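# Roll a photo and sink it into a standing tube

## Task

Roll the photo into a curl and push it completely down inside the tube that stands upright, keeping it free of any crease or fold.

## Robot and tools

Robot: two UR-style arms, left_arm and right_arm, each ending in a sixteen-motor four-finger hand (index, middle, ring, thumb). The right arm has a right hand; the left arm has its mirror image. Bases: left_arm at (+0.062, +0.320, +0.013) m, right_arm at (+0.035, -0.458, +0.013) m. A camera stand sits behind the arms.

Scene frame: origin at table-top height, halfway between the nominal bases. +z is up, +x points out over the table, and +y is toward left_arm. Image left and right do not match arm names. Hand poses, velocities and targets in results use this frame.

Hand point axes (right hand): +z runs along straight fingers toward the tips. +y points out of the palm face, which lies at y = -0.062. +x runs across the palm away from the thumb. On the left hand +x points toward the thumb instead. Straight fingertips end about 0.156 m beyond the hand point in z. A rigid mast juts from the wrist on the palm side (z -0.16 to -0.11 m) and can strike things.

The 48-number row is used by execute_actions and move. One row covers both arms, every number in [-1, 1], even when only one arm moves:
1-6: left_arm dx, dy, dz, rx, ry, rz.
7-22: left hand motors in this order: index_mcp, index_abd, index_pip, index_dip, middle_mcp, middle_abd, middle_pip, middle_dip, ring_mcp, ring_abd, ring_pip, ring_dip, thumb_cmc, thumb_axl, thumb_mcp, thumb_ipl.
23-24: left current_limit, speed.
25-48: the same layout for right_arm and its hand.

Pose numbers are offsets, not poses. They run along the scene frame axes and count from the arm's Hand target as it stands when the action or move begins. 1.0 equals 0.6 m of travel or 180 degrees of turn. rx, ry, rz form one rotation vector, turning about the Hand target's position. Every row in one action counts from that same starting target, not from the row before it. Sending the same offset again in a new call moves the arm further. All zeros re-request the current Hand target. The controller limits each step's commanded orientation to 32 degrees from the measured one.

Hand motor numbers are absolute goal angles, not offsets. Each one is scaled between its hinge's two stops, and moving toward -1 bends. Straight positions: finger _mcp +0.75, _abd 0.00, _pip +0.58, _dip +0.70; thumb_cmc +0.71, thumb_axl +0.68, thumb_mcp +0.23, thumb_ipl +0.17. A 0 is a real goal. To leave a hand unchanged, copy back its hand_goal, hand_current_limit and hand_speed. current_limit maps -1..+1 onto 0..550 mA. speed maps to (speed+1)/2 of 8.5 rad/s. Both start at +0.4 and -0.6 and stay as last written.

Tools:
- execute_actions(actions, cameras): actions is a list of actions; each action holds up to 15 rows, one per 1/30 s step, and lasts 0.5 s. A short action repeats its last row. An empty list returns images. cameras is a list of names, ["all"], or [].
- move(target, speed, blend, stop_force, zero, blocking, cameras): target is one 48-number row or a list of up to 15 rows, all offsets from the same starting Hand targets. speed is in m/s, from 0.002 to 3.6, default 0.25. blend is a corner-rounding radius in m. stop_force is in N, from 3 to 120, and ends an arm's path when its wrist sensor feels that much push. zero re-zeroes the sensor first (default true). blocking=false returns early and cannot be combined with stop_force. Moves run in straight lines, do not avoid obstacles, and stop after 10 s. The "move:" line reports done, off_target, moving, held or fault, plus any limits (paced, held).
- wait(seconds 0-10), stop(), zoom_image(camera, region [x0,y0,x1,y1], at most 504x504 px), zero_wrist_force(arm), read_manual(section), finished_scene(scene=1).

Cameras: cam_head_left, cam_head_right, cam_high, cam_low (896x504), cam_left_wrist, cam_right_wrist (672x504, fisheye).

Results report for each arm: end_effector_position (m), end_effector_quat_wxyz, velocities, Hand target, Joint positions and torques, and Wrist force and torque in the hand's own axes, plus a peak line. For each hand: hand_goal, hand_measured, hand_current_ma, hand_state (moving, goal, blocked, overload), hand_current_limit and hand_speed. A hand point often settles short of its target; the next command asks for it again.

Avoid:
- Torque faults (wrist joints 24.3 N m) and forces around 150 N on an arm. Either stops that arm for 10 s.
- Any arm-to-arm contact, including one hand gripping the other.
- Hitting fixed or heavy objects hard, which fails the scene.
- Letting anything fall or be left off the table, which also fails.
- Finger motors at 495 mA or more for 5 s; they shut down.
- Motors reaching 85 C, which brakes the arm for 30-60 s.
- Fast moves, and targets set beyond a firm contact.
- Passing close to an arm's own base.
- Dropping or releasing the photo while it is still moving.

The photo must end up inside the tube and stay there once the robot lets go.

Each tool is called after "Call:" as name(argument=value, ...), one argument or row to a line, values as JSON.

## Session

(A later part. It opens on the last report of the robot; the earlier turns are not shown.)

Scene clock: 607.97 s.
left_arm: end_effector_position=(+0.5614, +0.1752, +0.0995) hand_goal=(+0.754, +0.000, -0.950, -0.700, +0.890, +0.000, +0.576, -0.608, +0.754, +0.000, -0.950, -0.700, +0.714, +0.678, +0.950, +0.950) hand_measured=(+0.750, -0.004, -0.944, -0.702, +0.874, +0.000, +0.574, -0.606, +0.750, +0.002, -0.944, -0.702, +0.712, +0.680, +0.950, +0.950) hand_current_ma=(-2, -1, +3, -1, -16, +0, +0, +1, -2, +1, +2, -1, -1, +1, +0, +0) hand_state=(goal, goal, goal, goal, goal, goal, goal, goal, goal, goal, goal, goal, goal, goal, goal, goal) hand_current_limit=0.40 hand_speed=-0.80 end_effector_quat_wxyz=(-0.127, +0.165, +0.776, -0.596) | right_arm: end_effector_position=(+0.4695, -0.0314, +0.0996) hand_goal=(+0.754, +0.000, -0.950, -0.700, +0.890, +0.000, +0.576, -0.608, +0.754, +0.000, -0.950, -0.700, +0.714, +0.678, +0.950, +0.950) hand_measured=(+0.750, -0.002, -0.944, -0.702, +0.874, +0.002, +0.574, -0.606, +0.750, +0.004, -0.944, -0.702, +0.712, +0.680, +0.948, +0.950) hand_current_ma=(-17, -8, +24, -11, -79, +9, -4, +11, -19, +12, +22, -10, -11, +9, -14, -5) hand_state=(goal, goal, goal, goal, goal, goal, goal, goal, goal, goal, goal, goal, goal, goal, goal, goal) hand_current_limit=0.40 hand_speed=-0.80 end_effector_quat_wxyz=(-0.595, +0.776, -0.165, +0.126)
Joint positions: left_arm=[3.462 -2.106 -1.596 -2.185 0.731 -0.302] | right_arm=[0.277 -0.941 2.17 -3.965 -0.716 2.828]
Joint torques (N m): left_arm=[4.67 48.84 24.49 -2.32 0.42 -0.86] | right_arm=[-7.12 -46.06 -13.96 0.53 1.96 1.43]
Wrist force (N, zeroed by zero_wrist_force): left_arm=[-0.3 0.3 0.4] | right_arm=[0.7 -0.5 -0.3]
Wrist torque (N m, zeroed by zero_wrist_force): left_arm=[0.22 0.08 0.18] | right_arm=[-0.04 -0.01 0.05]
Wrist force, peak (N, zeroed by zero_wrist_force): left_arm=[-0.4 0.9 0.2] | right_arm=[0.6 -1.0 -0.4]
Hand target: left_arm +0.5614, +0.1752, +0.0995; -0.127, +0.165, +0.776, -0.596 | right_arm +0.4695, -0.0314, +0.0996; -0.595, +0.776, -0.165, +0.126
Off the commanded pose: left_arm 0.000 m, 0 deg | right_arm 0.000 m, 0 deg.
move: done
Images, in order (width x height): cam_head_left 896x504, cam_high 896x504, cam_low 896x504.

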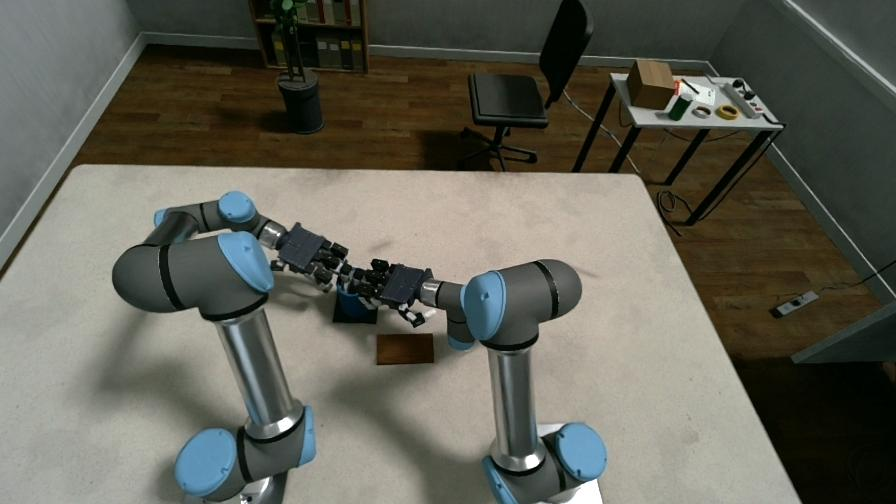

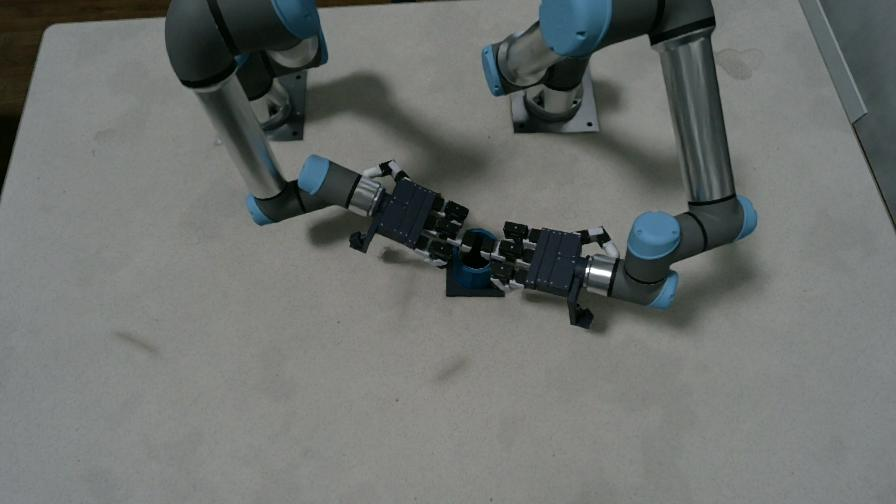

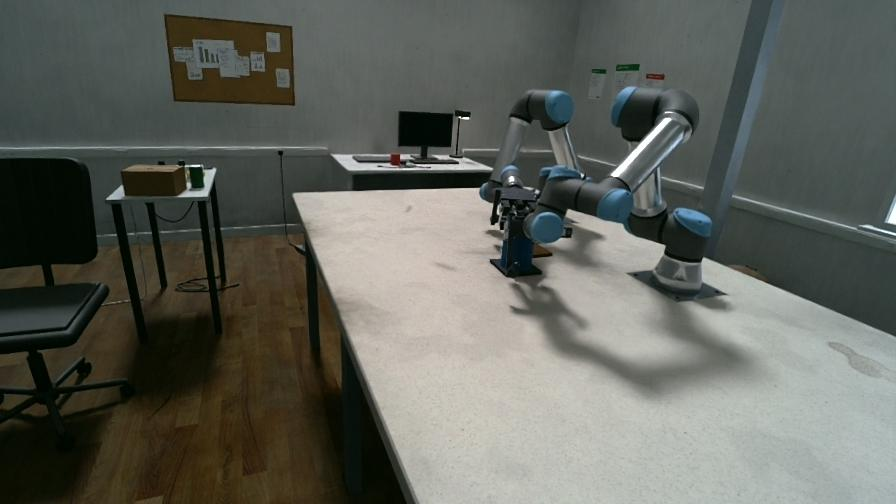

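Call:
move(
  target=[0.0034,0.0076,0,0,0,0,0.753,0,-0.95,-0.7,0.89,0,0.576,-0.609,0.753,0,-0.95,-0.7,0.714,0.678,0.95,0.95,0.4,-0.8,-0.0034,-0.0076,0,0,0,0,0.753,0,-0.95,-0.7,0.89,0,0.576,-0.609,0.753,0,-0.95,-0.7,0.714,0.678,0.95,0.95,0.4,-0.8],
  speed=0.01,
  stop_force=3,
  cameras=["cam_high","cam_head_left","cam_low"],
)

Call:
zoom_image(
  camera="cam_high",
  region=[430, 210, 520, 290],
)

Call:
zoom_image(
  camera="cam_head_left",
  region=[310, 240, 400, 320],
)

Scene clock: 609.77 s.
left_arm: end_effector_position=(+0.5634, +0.1798, +0.0995) hand_goal=(+0.754, +0.000, -0.950, -0.700, +0.890, +0.000, +0.576, -0.608, +0.754, +0.000, -0.950, -0.700, +0.714, +0.678, +0.950, +0.950) hand_measured=(+0.750, -0.004, -0.944, -0.702, +0.874, +0.000, +0.574, -0.606, +0.750, +0.002, -0.944, -0.702, +0.712, +0.680, +0.950, +0.950) hand_current_ma=(-2, -1, +3, -1, -16, +0, +0, +1, -2, +1, +2, -1, -1, +1, +0, +0) hand_state=(goal, goal, goal, goal, goal, goal, goal, goal, goal, goal, goal, goal, goal, goal, goal, goal) hand_current_limit=0.40 hand_speed=-0.80 end_effector_quat_wxyz=(-0.127, +0.165, +0.776, -0.596) | right_arm: end_effector_position=(+0.4674, -0.0360, +0.0996) hand_goal=(+0.754, +0.000, -0.950, -0.700, +0.890, +0.000, +0.576, -0.608, +0.754, +0.000, -0.950, -0.700, +0.714, +0.678, +0.950, +0.950) hand_measured=(+0.750, -0.002, -0.944, -0.702, +0.874, +0.002, +0.574, -0.606, +0.750, +0.004, -0.944, -0.702, +0.712, +0.680, +0.948, +0.950) hand_current_ma=(-17, -8, +24, -11, -79, +6, -4, +11, -19, +12, +22, -10, -11, +9, -14, -5) hand_state=(goal, goal, goal, goal, goal, goal, goal, goal, goal, goal, goal, goal, goal, goal, goal, goal) hand_current_limit=0.40 hand_speed=-0.80 end_effector_quat_wxyz=(-0.595, +0.776, -0.165, +0.126)
Joint positions: left_arm=[3.469 -2.111 -1.587 -2.192 0.737 -0.298] | right_arm=[0.268 -0.946 2.184 -3.969 -0.707 2.823]
Joint torques (N m): left_arm=[-10.63 48.71 9.99 1.14 -1.74 -0.67] | right_arm=[11.74 -21.21 -22.12 0.09 -1.26 1.54]
Wrist force (N, zeroed by zero_wrist_force): left_arm=[-0.7 0.3 0.6] | right_arm=[0.7 -1.1 0.0]
Wrist torque (N m, zeroed by zero_wrist_force): left_arm=[0.23 0.09 0.03] | right_arm=[-0.14 0.02 0.13]
Wrist force, peak (N, zeroed by zero_wrist_force): left_arm=[-0.8 0.6 0.9] | right_arm=[0.7 -1.1 0.0]
Hand target: left_arm +0.5634, +0.1798, +0.0995; -0.127, +0.165, +0.776, -0.596 | right_arm +0.4674, -0.0360, +0.0996; -0.595, +0.776, -0.165, +0.126
Off the commanded pose: left_arm 0.000 m, 0 deg | right_arm 0.000 m, 0 deg.
move: done
Images, in order (width x height): cam_head_left 896x504, cam_high 896x504, cam_low 896x504.

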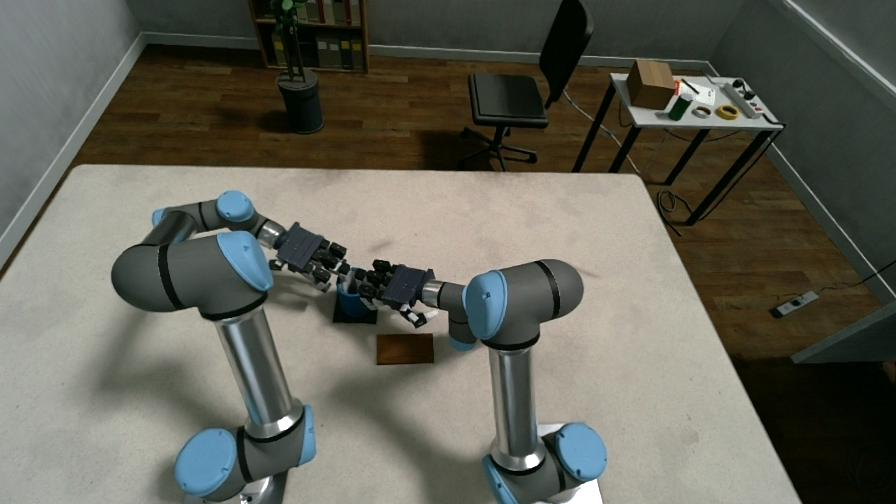

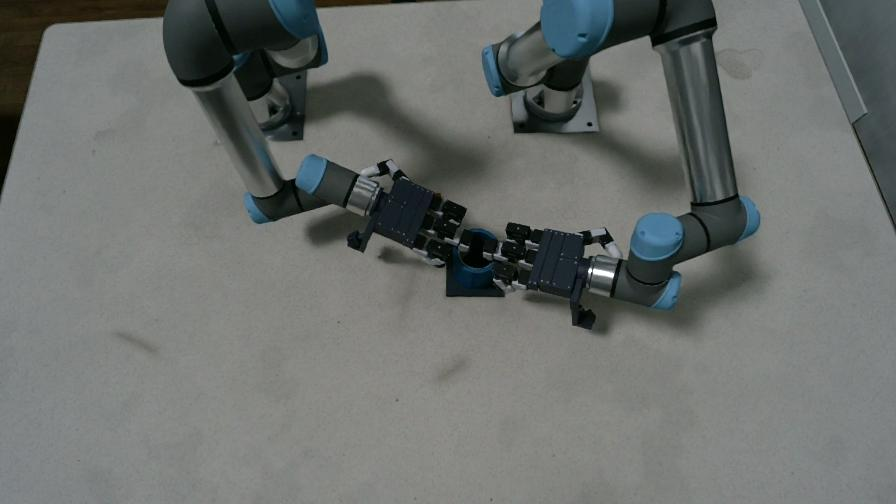

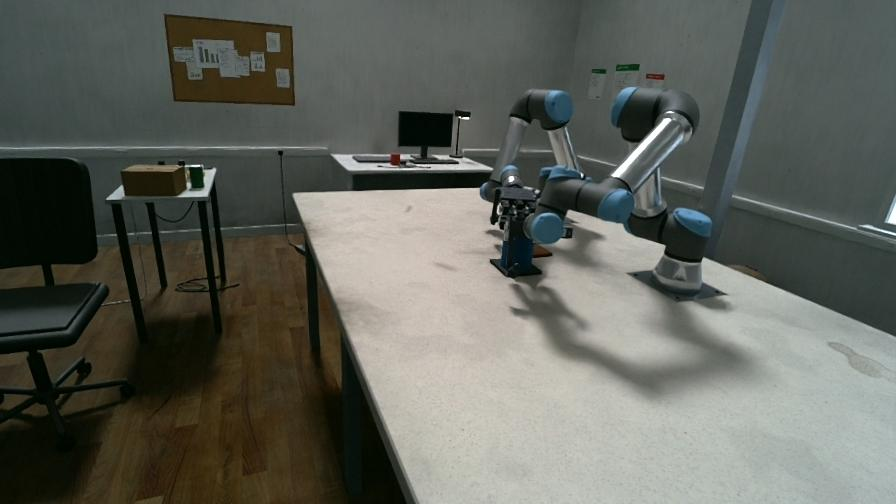

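Scaled by 5.600 from the camera's 896x504 image, which has a finer 1280x720 frame.

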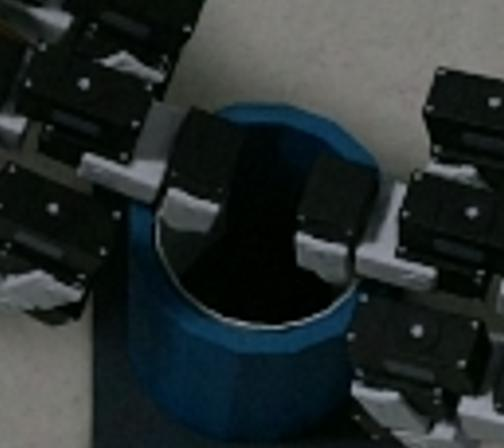

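Scaled by 5.600 from the camera's 896x504 image, which has a finer 1280x720 frame.

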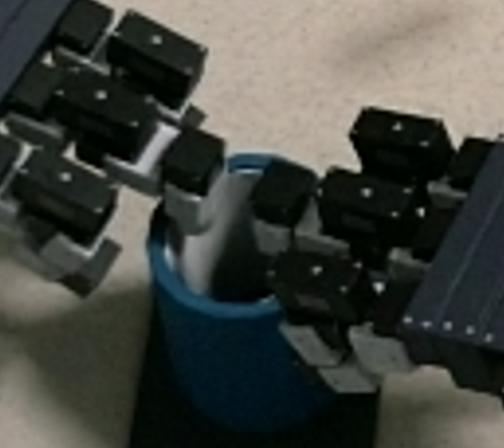

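Call:
move(
  target=[0,0,-0.0133,0,0,0,0.753,0,-0.95,-0.7,0.89,0,0.576,-0.609,0.753,0,-0.95,-0.7,0.714,0.678,0.95,0.95,0.4,-0.8,0,0,-0.0133,0,0,0,0.753,0,-0.95,-0.7,0.89,0,0.576,-0.609,0.753,0,-0.95,-0.7,0.714,0.678,0.95,0.95,0.4,-0.8],
  speed=0.015,
  stop_force=4,
  cameras=["cam_high","cam_head_left","cam_low"],
)

Call:
zoom_image(
  camera="cam_high",
  region=[430, 210, 520, 290],
)

Call:
zoom_image(
  camera="cam_head_left",
  region=[310, 240, 400, 320],
)

Scene clock: 613.50 s.
left_arm: end_effector_position=(+0.5634, +0.1798, +0.0916) hand_goal=(+0.754, +0.000, -0.950, -0.700, +0.890, +0.000, +0.576, -0.608, +0.754, +0.000, -0.950, -0.700, +0.714, +0.678, +0.950, +0.950) hand_measured=(+0.750, -0.004, -0.944, -0.702, +0.878, +0.000, +0.574, -0.606, +0.750, +0.002, -0.944, -0.702, +0.712, +0.680, +0.950, +0.950) hand_current_ma=(-2, -1, +3, -1, -11, +0, +0, +1, -2, +1, +2, -1, -1, +1, +0, +0) hand_state=(goal, goal, goal, goal, goal, goal, goal, goal, goal, goal, goal, goal, goal, goal, goal, goal) hand_current_limit=0.40 hand_speed=-0.80 end_effector_quat_wxyz=(-0.127, +0.165, +0.776, -0.596) | right_arm: end_effector_position=(+0.4674, -0.0360, +0.0916) hand_goal=(+0.754, +0.000, -0.950, -0.700, +0.890, +0.000, +0.576, -0.608, +0.754, +0.000, -0.950, -0.700, +0.714, +0.678, +0.950, +0.950) hand_measured=(+0.750, -0.002, -0.944, -0.702, +0.874, +0.002, +0.574, -0.606, +0.750, +0.004, -0.944, -0.702, +0.712, +0.680, +0.948, +0.950) hand_current_ma=(-17, -8, +24, -11, -71, +6, -4, +11, -19, +12, +22, -10, -11, +9, -14, -5) hand_state=(goal, goal, goal, goal, goal, goal, goal, goal, goal, goal, goal, goal, goal, goal, goal, goal) hand_current_limit=0.40 hand_speed=-0.80 end_effector_quat_wxyz=(-0.595, +0.776, -0.165, +0.126)
Joint positions: left_arm=[3.469 -2.121 -1.595 -2.174 0.737 -0.298] | right_arm=[0.268 -0.924 2.182 -3.989 -0.707 2.823]
Joint torques (N m): left_arm=[-11.85 49.18 24.21 -2.38 -1.49 -0.28] | right_arm=[10.44 -45.93 -11.9 0.42 -1 -0.12]
Wrist force (N, zeroed by zero_wrist_force): left_arm=[-0.4 0.6 0.8] | right_arm=[0.7 -0.6 -0.1]
Wrist torque (N m, zeroed by zero_wrist_force): left_arm=[0.25 0.08 0.06] | right_arm=[-0.08 0.00 0.14]
Wrist force, peak (N, zeroed by zero_wrist_force): left_arm=[-0.4 0.9 0.7] | right_arm=[0.7 -1.1 -0.1]
Hand target: left_arm +0.5634, +0.1798, +0.0916; -0.127, +0.165, +0.776, -0.596 | right_arm +0.4674, -0.0360, +0.0916; -0.595, +0.776, -0.165, +0.126
Off the commanded pose: left_arm 0.000 m, 0 deg | right_arm 0.000 m, 0 deg.
move: done
Images, in order (width x height): cam_head_left 896x504, cam_high 896x504, cam_low 896x504.

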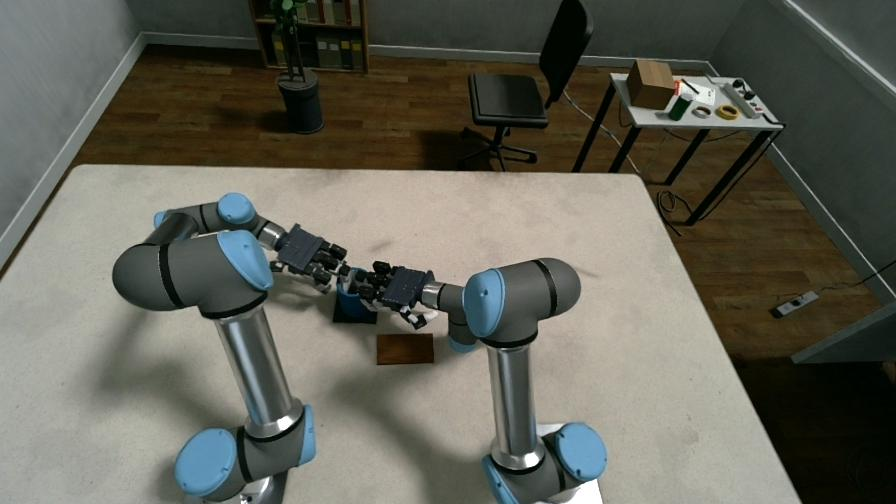

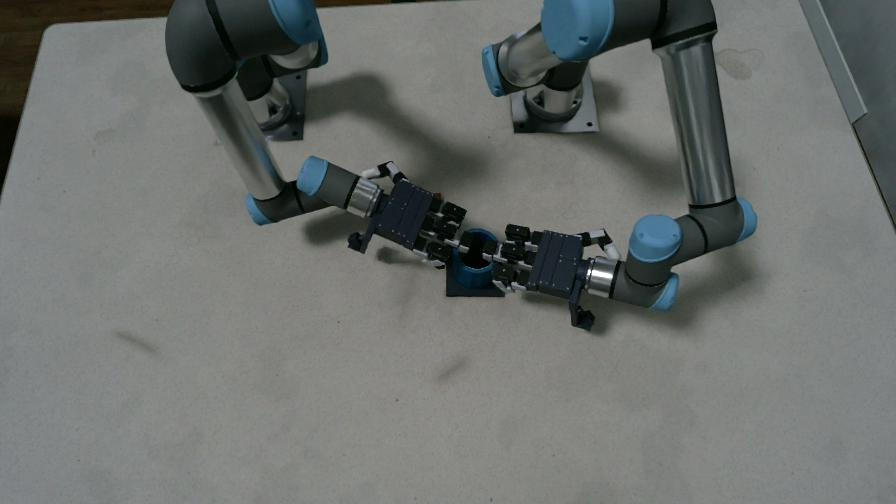

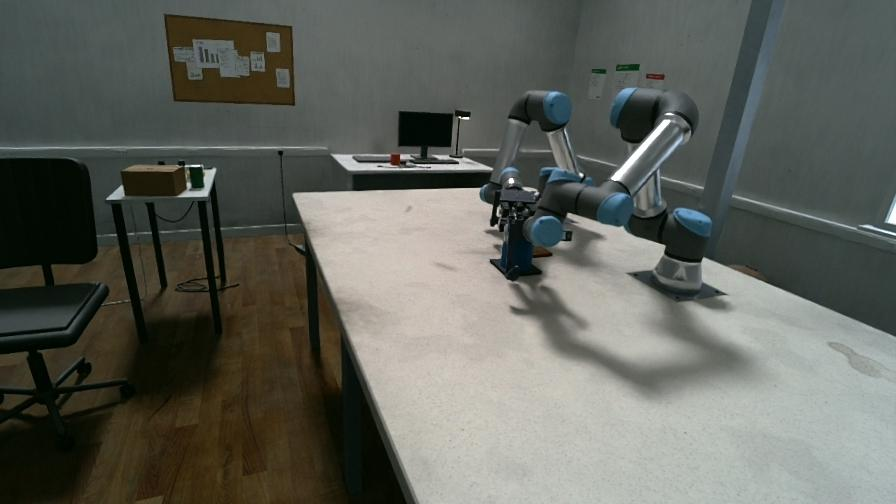

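Scaled by 5.600 from the camera's 896x504 image, which has a finer 1280x720 frame.

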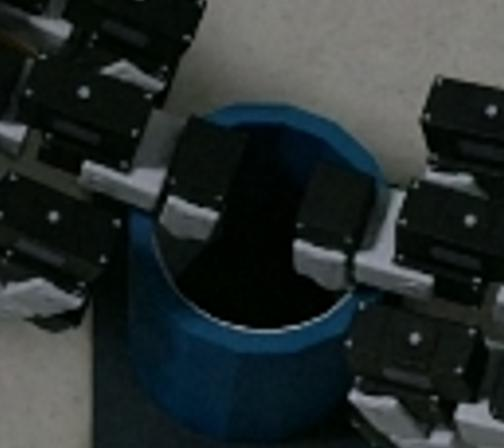

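Scaled by 5.600 from the camera's 896x504 image, which has a finer 1280x720 frame.

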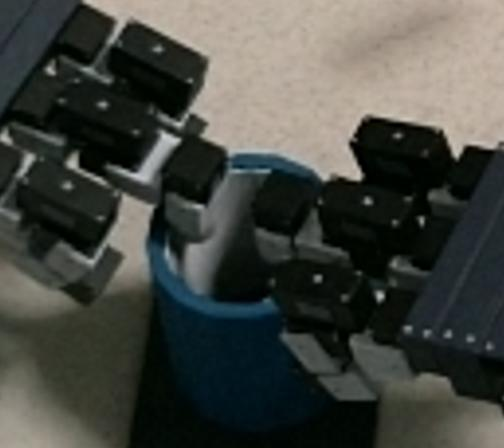

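Call:
move(
  target=[
    [-0.0034,-0.0076,0,0,0,0,0.753,0,-0.95,-0.7,0.89,0,0.576,-0.609,0.753,0,-0.95,-0.7,0.714,0.678,0.95,0.95,0.4,-0.8,0.0034,0.0076,0,0,0,0,0.753,0,-0.95,-0.7,0.89,0,0.576,-0.609,0.753,0,-0.95,-0.7,0.714,0.678,0.95,0.95,0.4,-0.8],
    [-0.0034,-0.0076,0.0133,0,0,0,0.753,0,-0.95,-0.7,0.89,0,0.576,-0.609,0.753,0,-0.95,-0.7,0.714,0.678,0.95,0.95,0.4,-0.8,0.0034,0.0076,0.0133,0,0,0,0.753,0,-0.95,-0.7,0.89,0,0.576,-0.609,0.753,0,-0.95,-0.7,0.714,0.678,0.95,0.95,0.4,-0.8],
  ],
  speed=0.02,
  cameras=["cam_high","cam_head_left","cam_low"],
)

Call:
zoom_image(
  camera="cam_high",
  region=[430, 210, 520, 290],
)

Call:
zoom_image(
  camera="cam_head_left",
  region=[310, 240, 400, 320],
)

Scene clock: 614.93 s.
left_arm: end_effector_position=(+0.5614, +0.1752, +0.0997) hand_goal=(+0.754, +0.000, -0.950, -0.700, +0.890, +0.000, +0.576, -0.608, +0.754, +0.000, -0.950, -0.700, +0.714, +0.678, +0.950, +0.950) hand_measured=(+0.750, -0.004, -0.944, -0.702, +0.878, +0.000, +0.574, -0.606, +0.750, +0.002, -0.944, -0.702, +0.712, +0.680, +0.950, +0.950) hand_current_ma=(-2, -1, +3, -1, -11, +0, +0, +1, -2, +1, +2, -1, -1, +1, +0, +0) hand_state=(goal, goal, goal, goal, goal, goal, goal, goal, goal, goal, goal, goal, goal, goal, goal, goal) hand_current_limit=0.40 hand_speed=-0.80 end_effector_quat_wxyz=(-0.127, +0.165, +0.776, -0.596) | right_arm: end_effector_position=(+0.4695, -0.0314, +0.0997) hand_goal=(+0.754, +0.000, -0.950, -0.700, +0.890, +0.000, +0.576, -0.608, +0.754, +0.000, -0.950, -0.700, +0.714, +0.678, +0.950, +0.950) hand_measured=(+0.750, -0.002, -0.944, -0.702, +0.874, +0.002, +0.574, -0.606, +0.750, +0.004, -0.944, -0.702, +0.712, +0.680, +0.948, +0.950) hand_current_ma=(-18, -8, +24, -11, -71, +6, -4, +11, -20, +12, +22, -10, -11, +9, -14, -5) hand_state=(goal, goal, goal, goal, goal, goal, goal, goal, goal, goal, goal, goal, goal, goal, goal, goal) hand_current_limit=0.40 hand_speed=-0.80 end_effector_quat_wxyz=(-0.595, +0.776, -0.165, +0.126)
Joint positions: left_arm=[3.462 -2.106 -1.596 -2.185 0.731 -0.302] | right_arm=[0.277 -0.941 2.17 -3.965 -0.716 2.829]
Joint torques (N m): left_arm=[9.55 32.06 13.58 1.24 0.77 0.82] | right_arm=[-9.48 -20.99 2.49 -4.11 2.01 -1.58]
Wrist force (N, zeroed by zero_wrist_force): left_arm=[-0.3 0.5 0.2] | right_arm=[0.6 -0.8 -0.3]
Wrist torque (N m, zeroed by zero_wrist_force): left_arm=[0.27 0.07 0.18] | right_arm=[-0.08 0.00 0.03]
Wrist force, peak (N, zeroed by zero_wrist_force): left_arm=[-0.8 0.5 0.4] | right_arm=[0.7 -1.0 -0.3]
Hand target: left_arm +0.5614, +0.1752, +0.0995; -0.127, +0.165, +0.776, -0.596 | right_arm +0.4695, -0.0314, +0.0996; -0.595, +0.776, -0.165, +0.126
Off the commanded pose: left_arm 0.000 m, 0 deg | right_arm 0.000 m, 0 deg.
move: done
Images, in order (width x height): cam_head_left 896x504, cam_high 896x504, cam_low 896x504.

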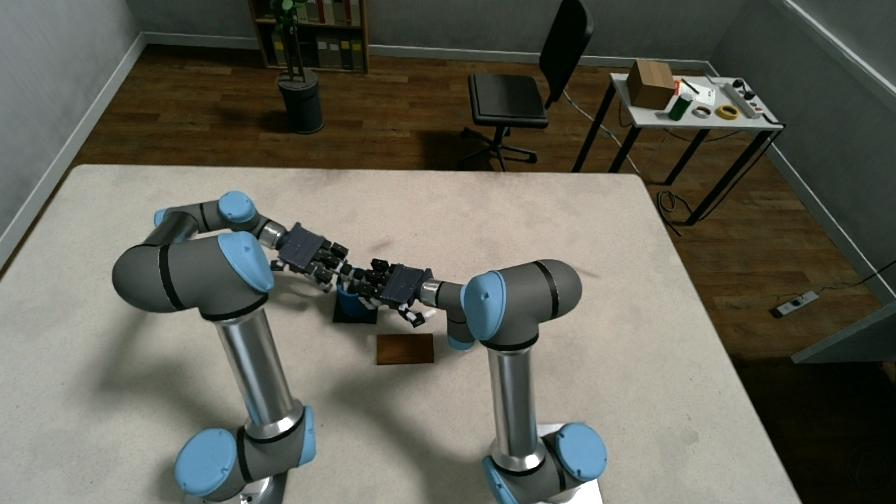

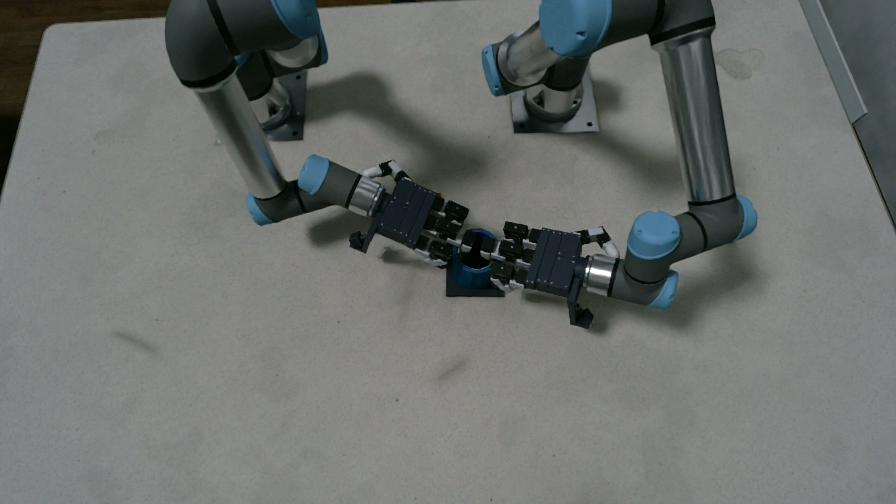

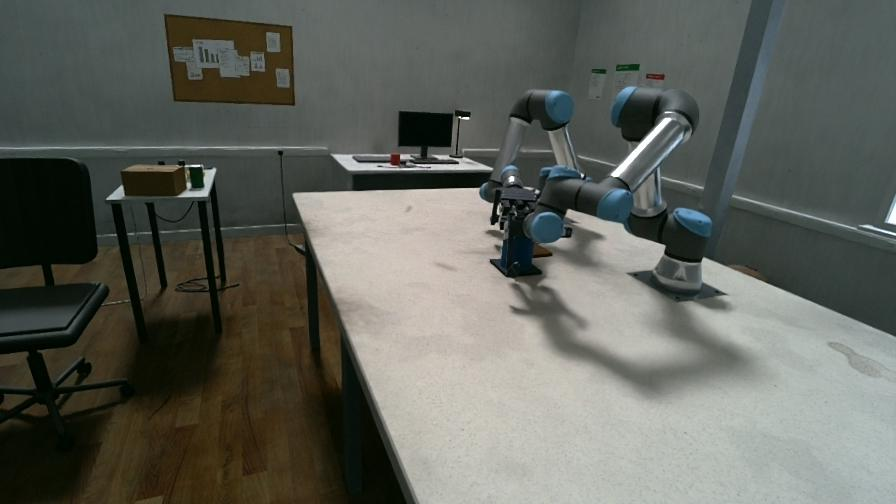

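Scaled by 5.600 from the camera's 896x504 image, which has a finer 1280x720 frame.

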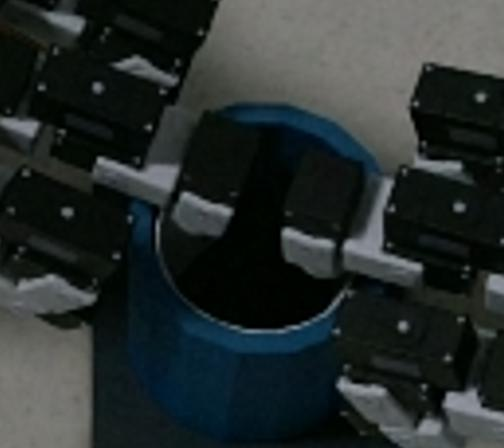

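Scaled by 5.600 from the camera's 896x504 image, which has a finer 1280x720 frame.

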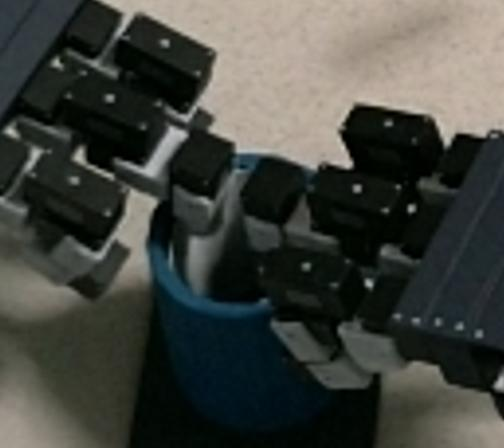

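Call:
move(
  target=[
    [0,0,0.1,0,0,0,0.753,0,-0.95,-0.7,0.89,0,0.576,-0.609,0.753,0,-0.95,-0.7,0.714,0.678,0.95,0.95,0.4,-0.8,0,0,0.1,0,0,0,0.753,0,-0.95,-0.7,0.89,0,0.576,-0.609,0.753,0,-0.95,-0.7,0.714,0.678,0.95,0.95,0.4,-0.8],
    [0.04,0.09,0.1,0,0,0,0.753,0,-0.95,-0.7,0.89,0,0.576,-0.609,0.753,0,-0.95,-0.7,0.714,0.678,0.95,0.95,0.4,-0.8,-0.04,-0.09,0.1,0,0,0,0.753,0,-0.95,-0.7,0.89,0,0.576,-0.609,0.753,0,-0.95,-0.7,0.714,0.678,0.95,0.95,0.4,-0.8],
  ],
  speed=[0.05, 0.12],
  cameras=["cam_high","cam_head_left","cam_head_right","cam_low"],
)

Call:
zoom_image(
  camera="cam_low",
  region=[490, 210, 550, 260],
)

Call:
zoom_image(
  camera="cam_high",
  region=[440, 220, 520, 290],
)

Call:
zoom_image(
  camera="cam_head_left",
  region=[320, 250, 390, 320],
)

Scene clock: 617.47 s.
left_arm: end_effector_position=(+0.5854, +0.2292, +0.1595) hand_goal=(+0.754, +0.000, -0.950, -0.700, +0.890, +0.000, +0.576, -0.608, +0.754, +0.000, -0.950, -0.700, +0.714, +0.678, +0.950, +0.950) hand_measured=(+0.750, -0.004, -0.946, -0.702, +0.878, +0.000, +0.574, -0.606, +0.750, +0.002, -0.946, -0.702, +0.712, +0.680, +0.950, +0.950) hand_current_ma=(-2, -1, +2, -1, -11, +0, +0, +1, -2, +1, +2, -1, -1, +1, +0, +0) hand_state=(goal, goal, goal, goal, goal, goal, goal, goal, goal, goal, goal, goal, goal, goal, goal, goal) hand_current_limit=0.40 hand_speed=-0.80 end_effector_quat_wxyz=(-0.127, +0.165, +0.776, -0.596) | right_arm: end_effector_position=(+0.4455, -0.0854, +0.1596) hand_goal=(+0.754, +0.000, -0.950, -0.700, +0.890, +0.000, +0.576, -0.608, +0.754, +0.000, -0.950, -0.700, +0.714, +0.678, +0.950, +0.950) hand_measured=(+0.750, -0.002, -0.944, -0.702, +0.874, +0.002, +0.574, -0.606, +0.750, +0.004, -0.946, -0.702, +0.712, +0.680, +0.948, +0.950) hand_current_ma=(-18, -8, +23, -11, -71, +6, -4, +10, -20, +12, +21, -10, -11, +9, -14, -5) hand_state=(goal, goal, goal, goal, goal, goal, goal, goal, goal, goal, goal, goal, goal, goal, goal, goal) hand_current_limit=0.40 hand_speed=-0.80 end_effector_quat_wxyz=(-0.595, +0.776, -0.165, +0.126)
Joint positions: left_arm=[3.536 -2.108 -1.418 -2.39 0.799 -0.262] | right_arm=[0.155 -1.181 2.321 -3.809 -0.605 2.744]
Joint torques (N m): left_arm=[-10.2 47.4 20.47 0.29 -1.99 -1.14] | right_arm=[1.11 -15.32 -16.66 -4.22 0.56 0.65]
Wrist force (N, zeroed by zero_wrist_force): left_arm=[-0.6 0.5 0.1] | right_arm=[0.5 -0.7 -0.2]
Wrist torque (N m, zeroed by zero_wrist_force): left_arm=[0.29 0.11 0.12] | right_arm=[-0.06 0.04 0.03]
Wrist force, peak (N, zeroed by zero_wrist_force): left_arm=[-0.5 0.9 -1.3] | right_arm=[0.6 -1.0 1.1]
Hand target: left_arm +0.5854, +0.2292, +0.1595; -0.127, +0.165, +0.776, -0.596 | right_arm +0.4455, -0.0854, +0.1596; -0.595, +0.776, -0.165, +0.126
Off the commanded pose: left_arm 0.000 m, 0 deg | right_arm 0.000 m, 0 deg.
move: done
Images, in order (width x height): cam_head_left 896x504, cam_head_right 896x504, cam_high 896x504, cam_low 896x504.

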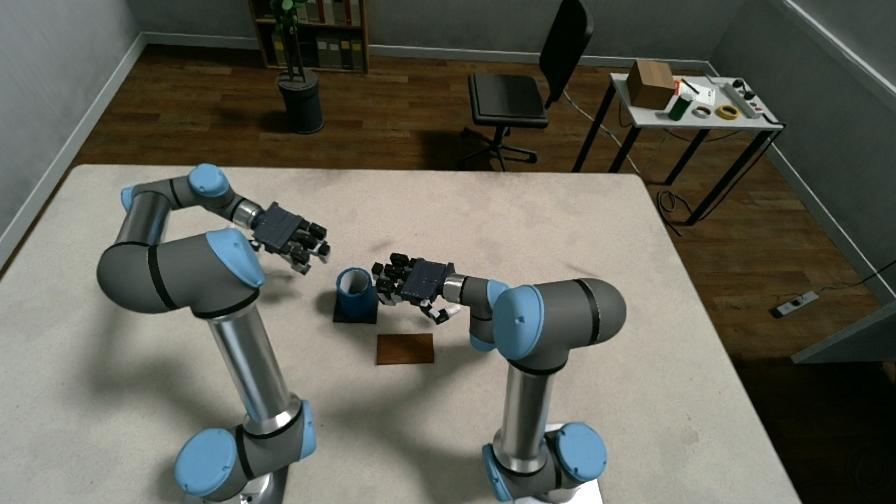

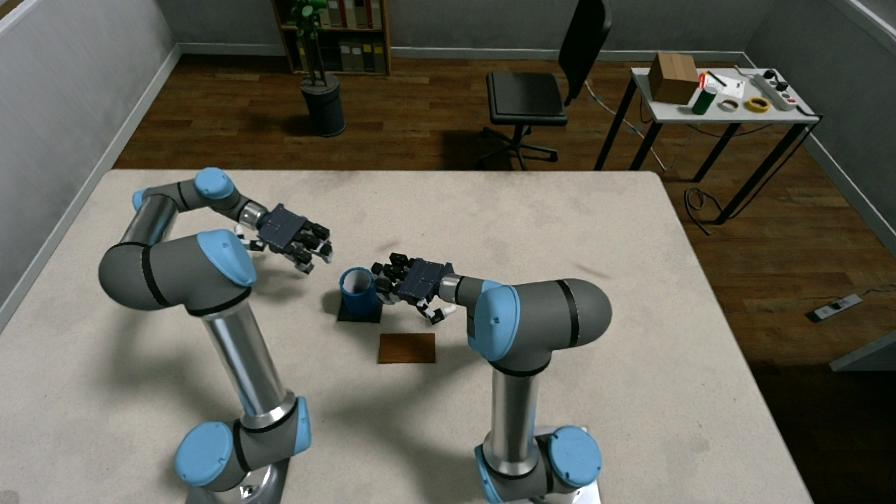

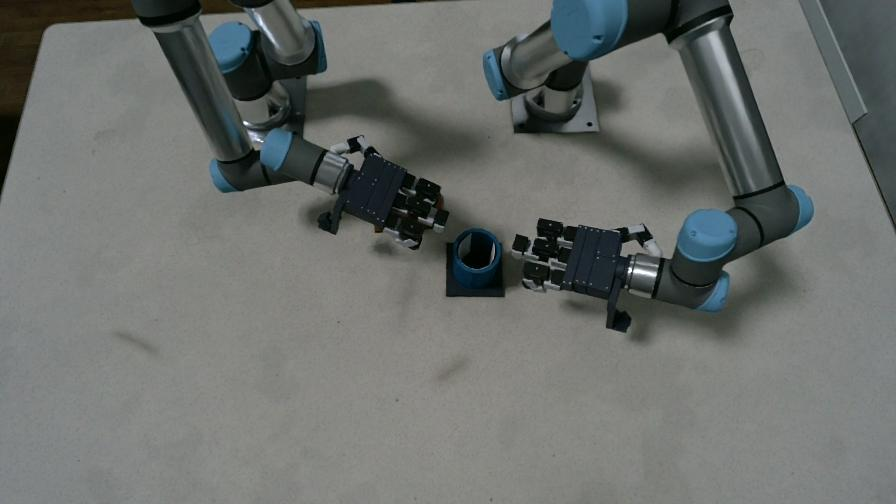

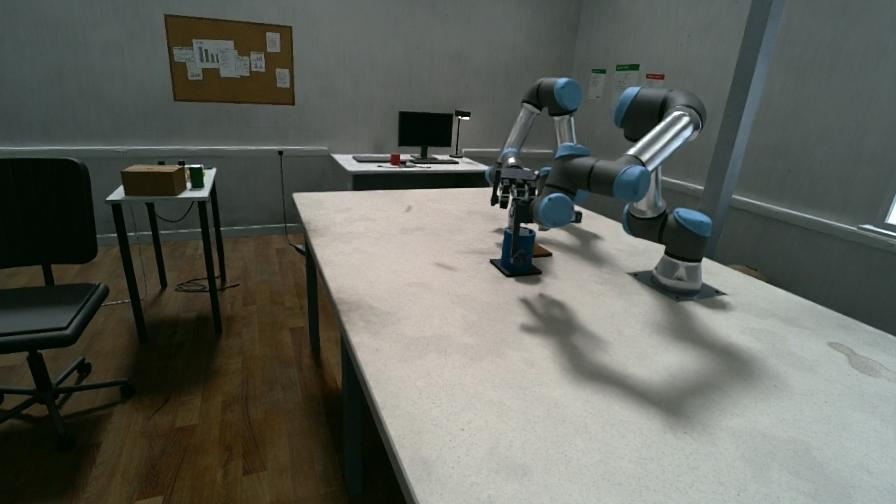

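Scaled by 8.400 from the camera's 896x504 image, which has a finer 1280x720 frame.

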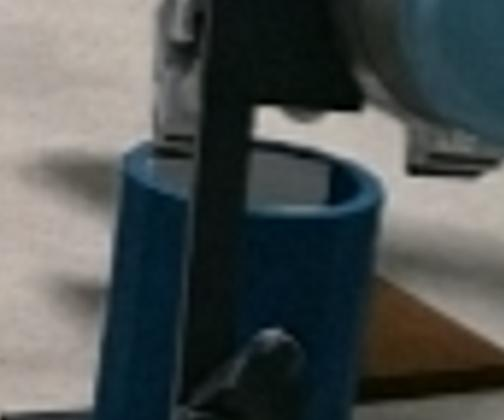

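Scaled by 6.300 from the camera's 896x504 image, which has a finer 1280x720 frame.

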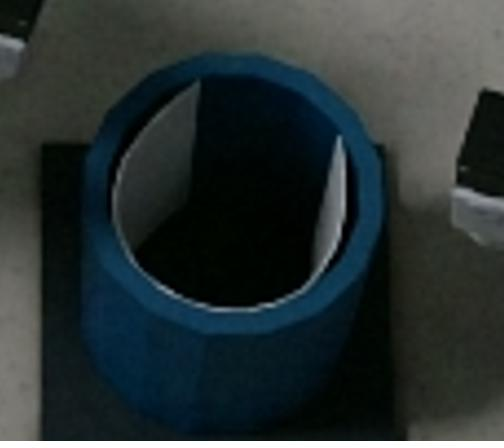

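Scaled by 7.200 from the camera's 896x504 image, which has a finer 1280x720 frame.

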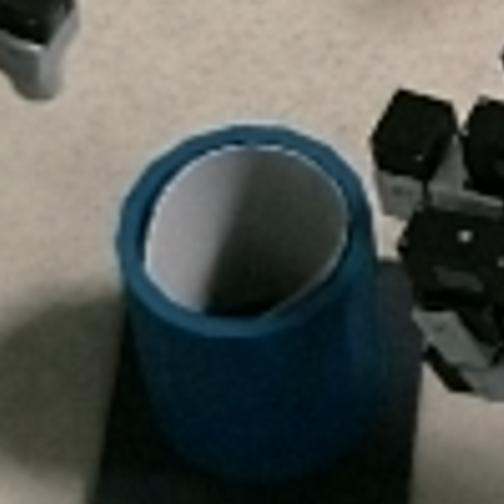

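Call:
zoom_image(
  camera="cam_high",
  region=[450, 224, 508, 282],
)

Call:
zoom_image(
  camera="cam_head_left",
  region=[332, 264, 378, 300],
)

Call:
zoom_image(
  camera="cam_head_right",
  region=[336, 264, 382, 300],
)

Scaled by 8.690 from the camera's 896x504 image, which has a finer 1280x720 frame.

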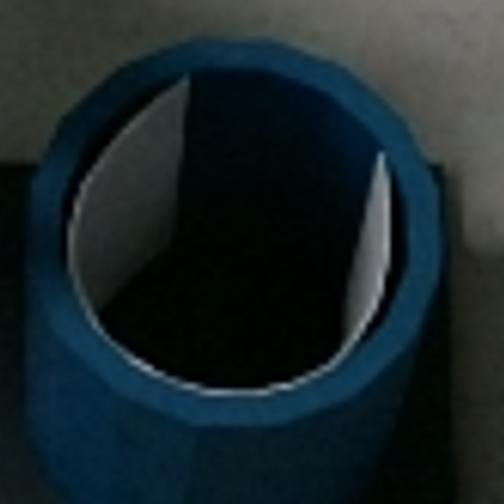

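Scaled by 10.957 from the camera's 896x504 image, which has a finer 1280x720 frame.

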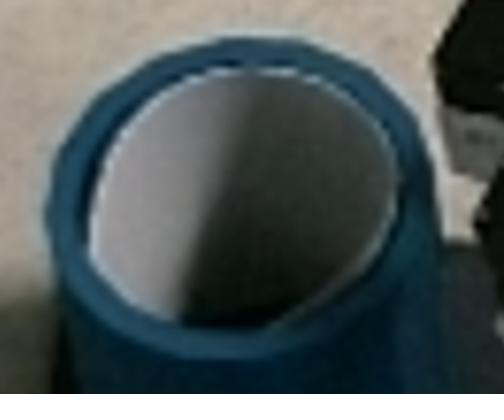

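Scaled by 10.957 from the camera's 896x504 image, which has a finer 1280x720 frame.

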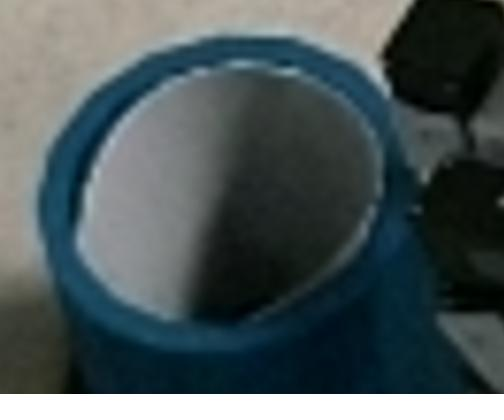

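Call:
move(
  target=[
    [-0.04,-0.09,0,0,0,0,0.753,0,-0.95,-0.7,0.89,0,0.576,-0.609,0.753,0,-0.95,-0.7,0.714,0.678,0.95,0.95,0.4,-0.8,0.04,0.09,0,0,0,0,0.753,0,-0.95,-0.7,0.89,0,0.576,-0.609,0.753,0,-0.95,-0.7,0.714,0.678,0.95,0.95,0.4,-0.8],
    [-0.04,-0.09,-0.1083,0,0,0,0.753,0,-0.95,-0.7,0.89,0,0.576,-0.609,0.753,0,-0.95,-0.7,0.714,0.678,0.95,0.95,0.4,-0.8,0.04,0.09,-0.1083,0,0,0,0.753,0,-0.95,-0.7,0.89,0,0.576,-0.609,0.753,0,-0.95,-0.7,0.714,0.678,0.95,0.95,0.4,-0.8],
    [-0.0366,-0.0824,-0.1083,0,0,0,0.753,0,-0.95,-0.7,0.89,0,0.576,-0.609,0.753,0,-0.95,-0.7,0.714,0.678,0.95,0.95,0.4,-0.8,0.0366,0.0824,-0.1083,0,0,0,0.753,0,-0.95,-0.7,0.89,0,0.576,-0.609,0.753,0,-0.95,-0.7,0.714,0.678,0.95,0.95,0.4,-0.8],
  ],
  speed=[0.12, 0.05, 0.01],
  cameras=["cam_high","cam_head_left","cam_head_right"],
)

Call:
zoom_image(
  camera="cam_high",
  region=[450, 224, 508, 282],
)

Call:
zoom_image(
  camera="cam_head_left",
  region=[332, 264, 378, 300],
)

Scene clock: 621.83 s.
left_arm: end_effector_position=(+0.5635, +0.1799, +0.0946) hand_goal=(+0.754, +0.000, -0.950, -0.700, +0.890, +0.000, +0.576, -0.608, +0.754, +0.000, -0.950, -0.700, +0.714, +0.678, +0.950, +0.950) hand_measured=(+0.750, -0.004, -0.946, -0.702, +0.878, +0.000, +0.574, -0.606, +0.750, +0.002, -0.946, -0.702, +0.712, +0.680, +0.950, +0.950) hand_current_ma=(-2, -1, +2, -1, -11, +0, +0, +1, -2, +1, +2, -1, -1, +1, +0, +0) hand_state=(goal, goal, goal, goal, goal, goal, goal, goal, goal, goal, goal, goal, goal, goal, goal, goal) hand_current_limit=0.40 hand_speed=-0.80 end_effector_quat_wxyz=(-0.127, +0.165, +0.776, -0.596) | right_arm: end_effector_position=(+0.4674, -0.0361, +0.0946) hand_goal=(+0.754, +0.000, -0.950, -0.700, +0.890, +0.000, +0.576, -0.608, +0.754, +0.000, -0.950, -0.700, +0.714, +0.678, +0.950, +0.950) hand_measured=(+0.750, -0.002, -0.944, -0.702, +0.874, +0.002, +0.574, -0.606, +0.750, +0.004, -0.946, -0.702, +0.712, +0.680, +0.948, +0.950) hand_current_ma=(-18, -8, +23, -11, -71, +6, -4, +10, -20, +12, +21, -10, -11, +9, -13, -5) hand_state=(goal, goal, goal, goal, goal, goal, goal, goal, goal, goal, goal, goal, goal, goal, goal, goal) hand_current_limit=0.40 hand_speed=-0.80 end_effector_quat_wxyz=(-0.595, +0.776, -0.165, +0.126)
Joint positions: left_arm=[3.469 -2.118 -1.592 -2.181 0.737 -0.298] | right_arm=[0.268 -0.932 2.183 -3.982 -0.707 2.823]
Joint torques (N m): left_arm=[2.48 37.39 15.7 -1.34 0.49 0.73] | right_arm=[1.91 -39.13 -7.34 -3.61 0.84 -0.87]
Wrist force (N, zeroed by zero_wrist_force): left_arm=[-0.5 0.3 0.4] | right_arm=[0.6 -0.6 -0.2]
Wrist torque (N m, zeroed by zero_wrist_force): left_arm=[0.23 0.07 0.05] | right_arm=[-0.05 0.04 0.12]
Wrist force, peak (N, zeroed by zero_wrist_force): left_arm=[-0.7 1.1 -1.2] | right_arm=[0.6 -1.6 -0.1]
Hand target: left_arm +0.5634, +0.1798, +0.0946; -0.127, +0.165, +0.776, -0.596 | right_arm +0.4674, -0.0360, +0.0946; -0.595, +0.776, -0.165, +0.126
Off the commanded pose: left_arm 0.000 m, 0 deg | right_arm 0.000 m, 0 deg.
move: done
Images, in order (width x height): cam_head_left 896x504, cam_head_right 896x504, cam_high 896x504.

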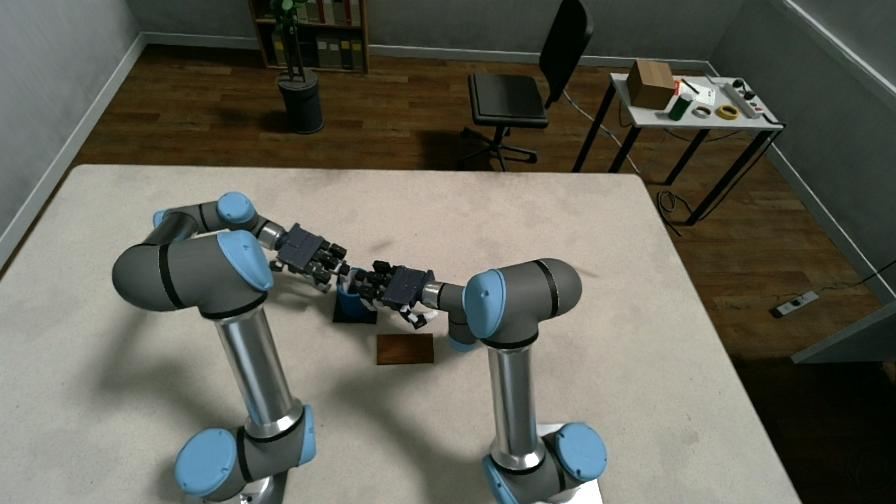

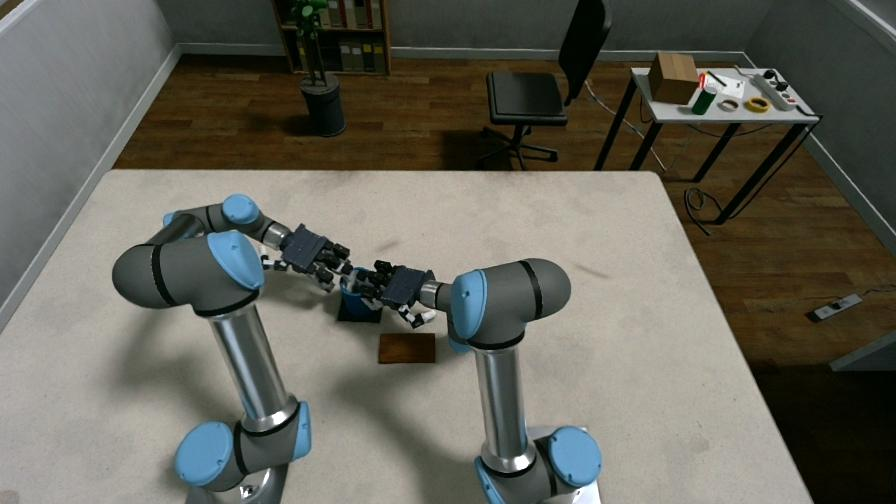

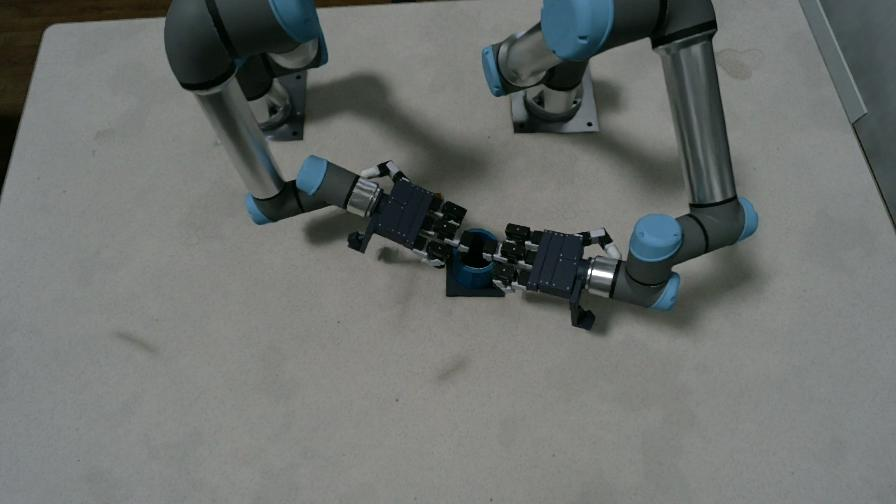

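Scaled by 8.690 from the camera's 896x504 image, which has a finer 1280x720 frame.

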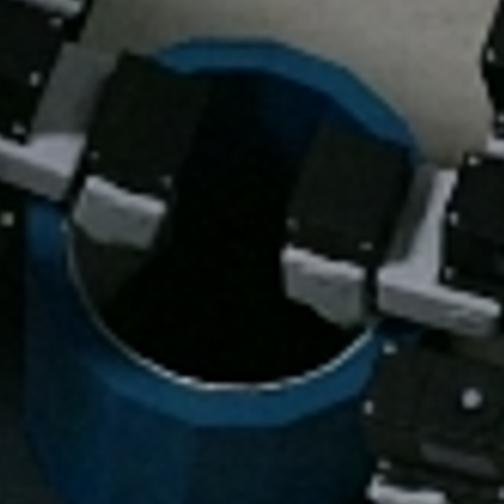

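Scaled by 10.957 from the camera's 896x504 image, which has a finer 1280x720 frame.

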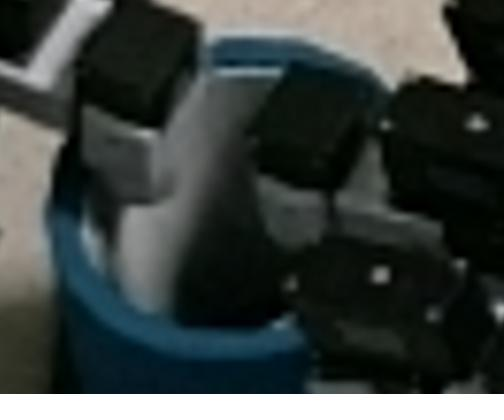

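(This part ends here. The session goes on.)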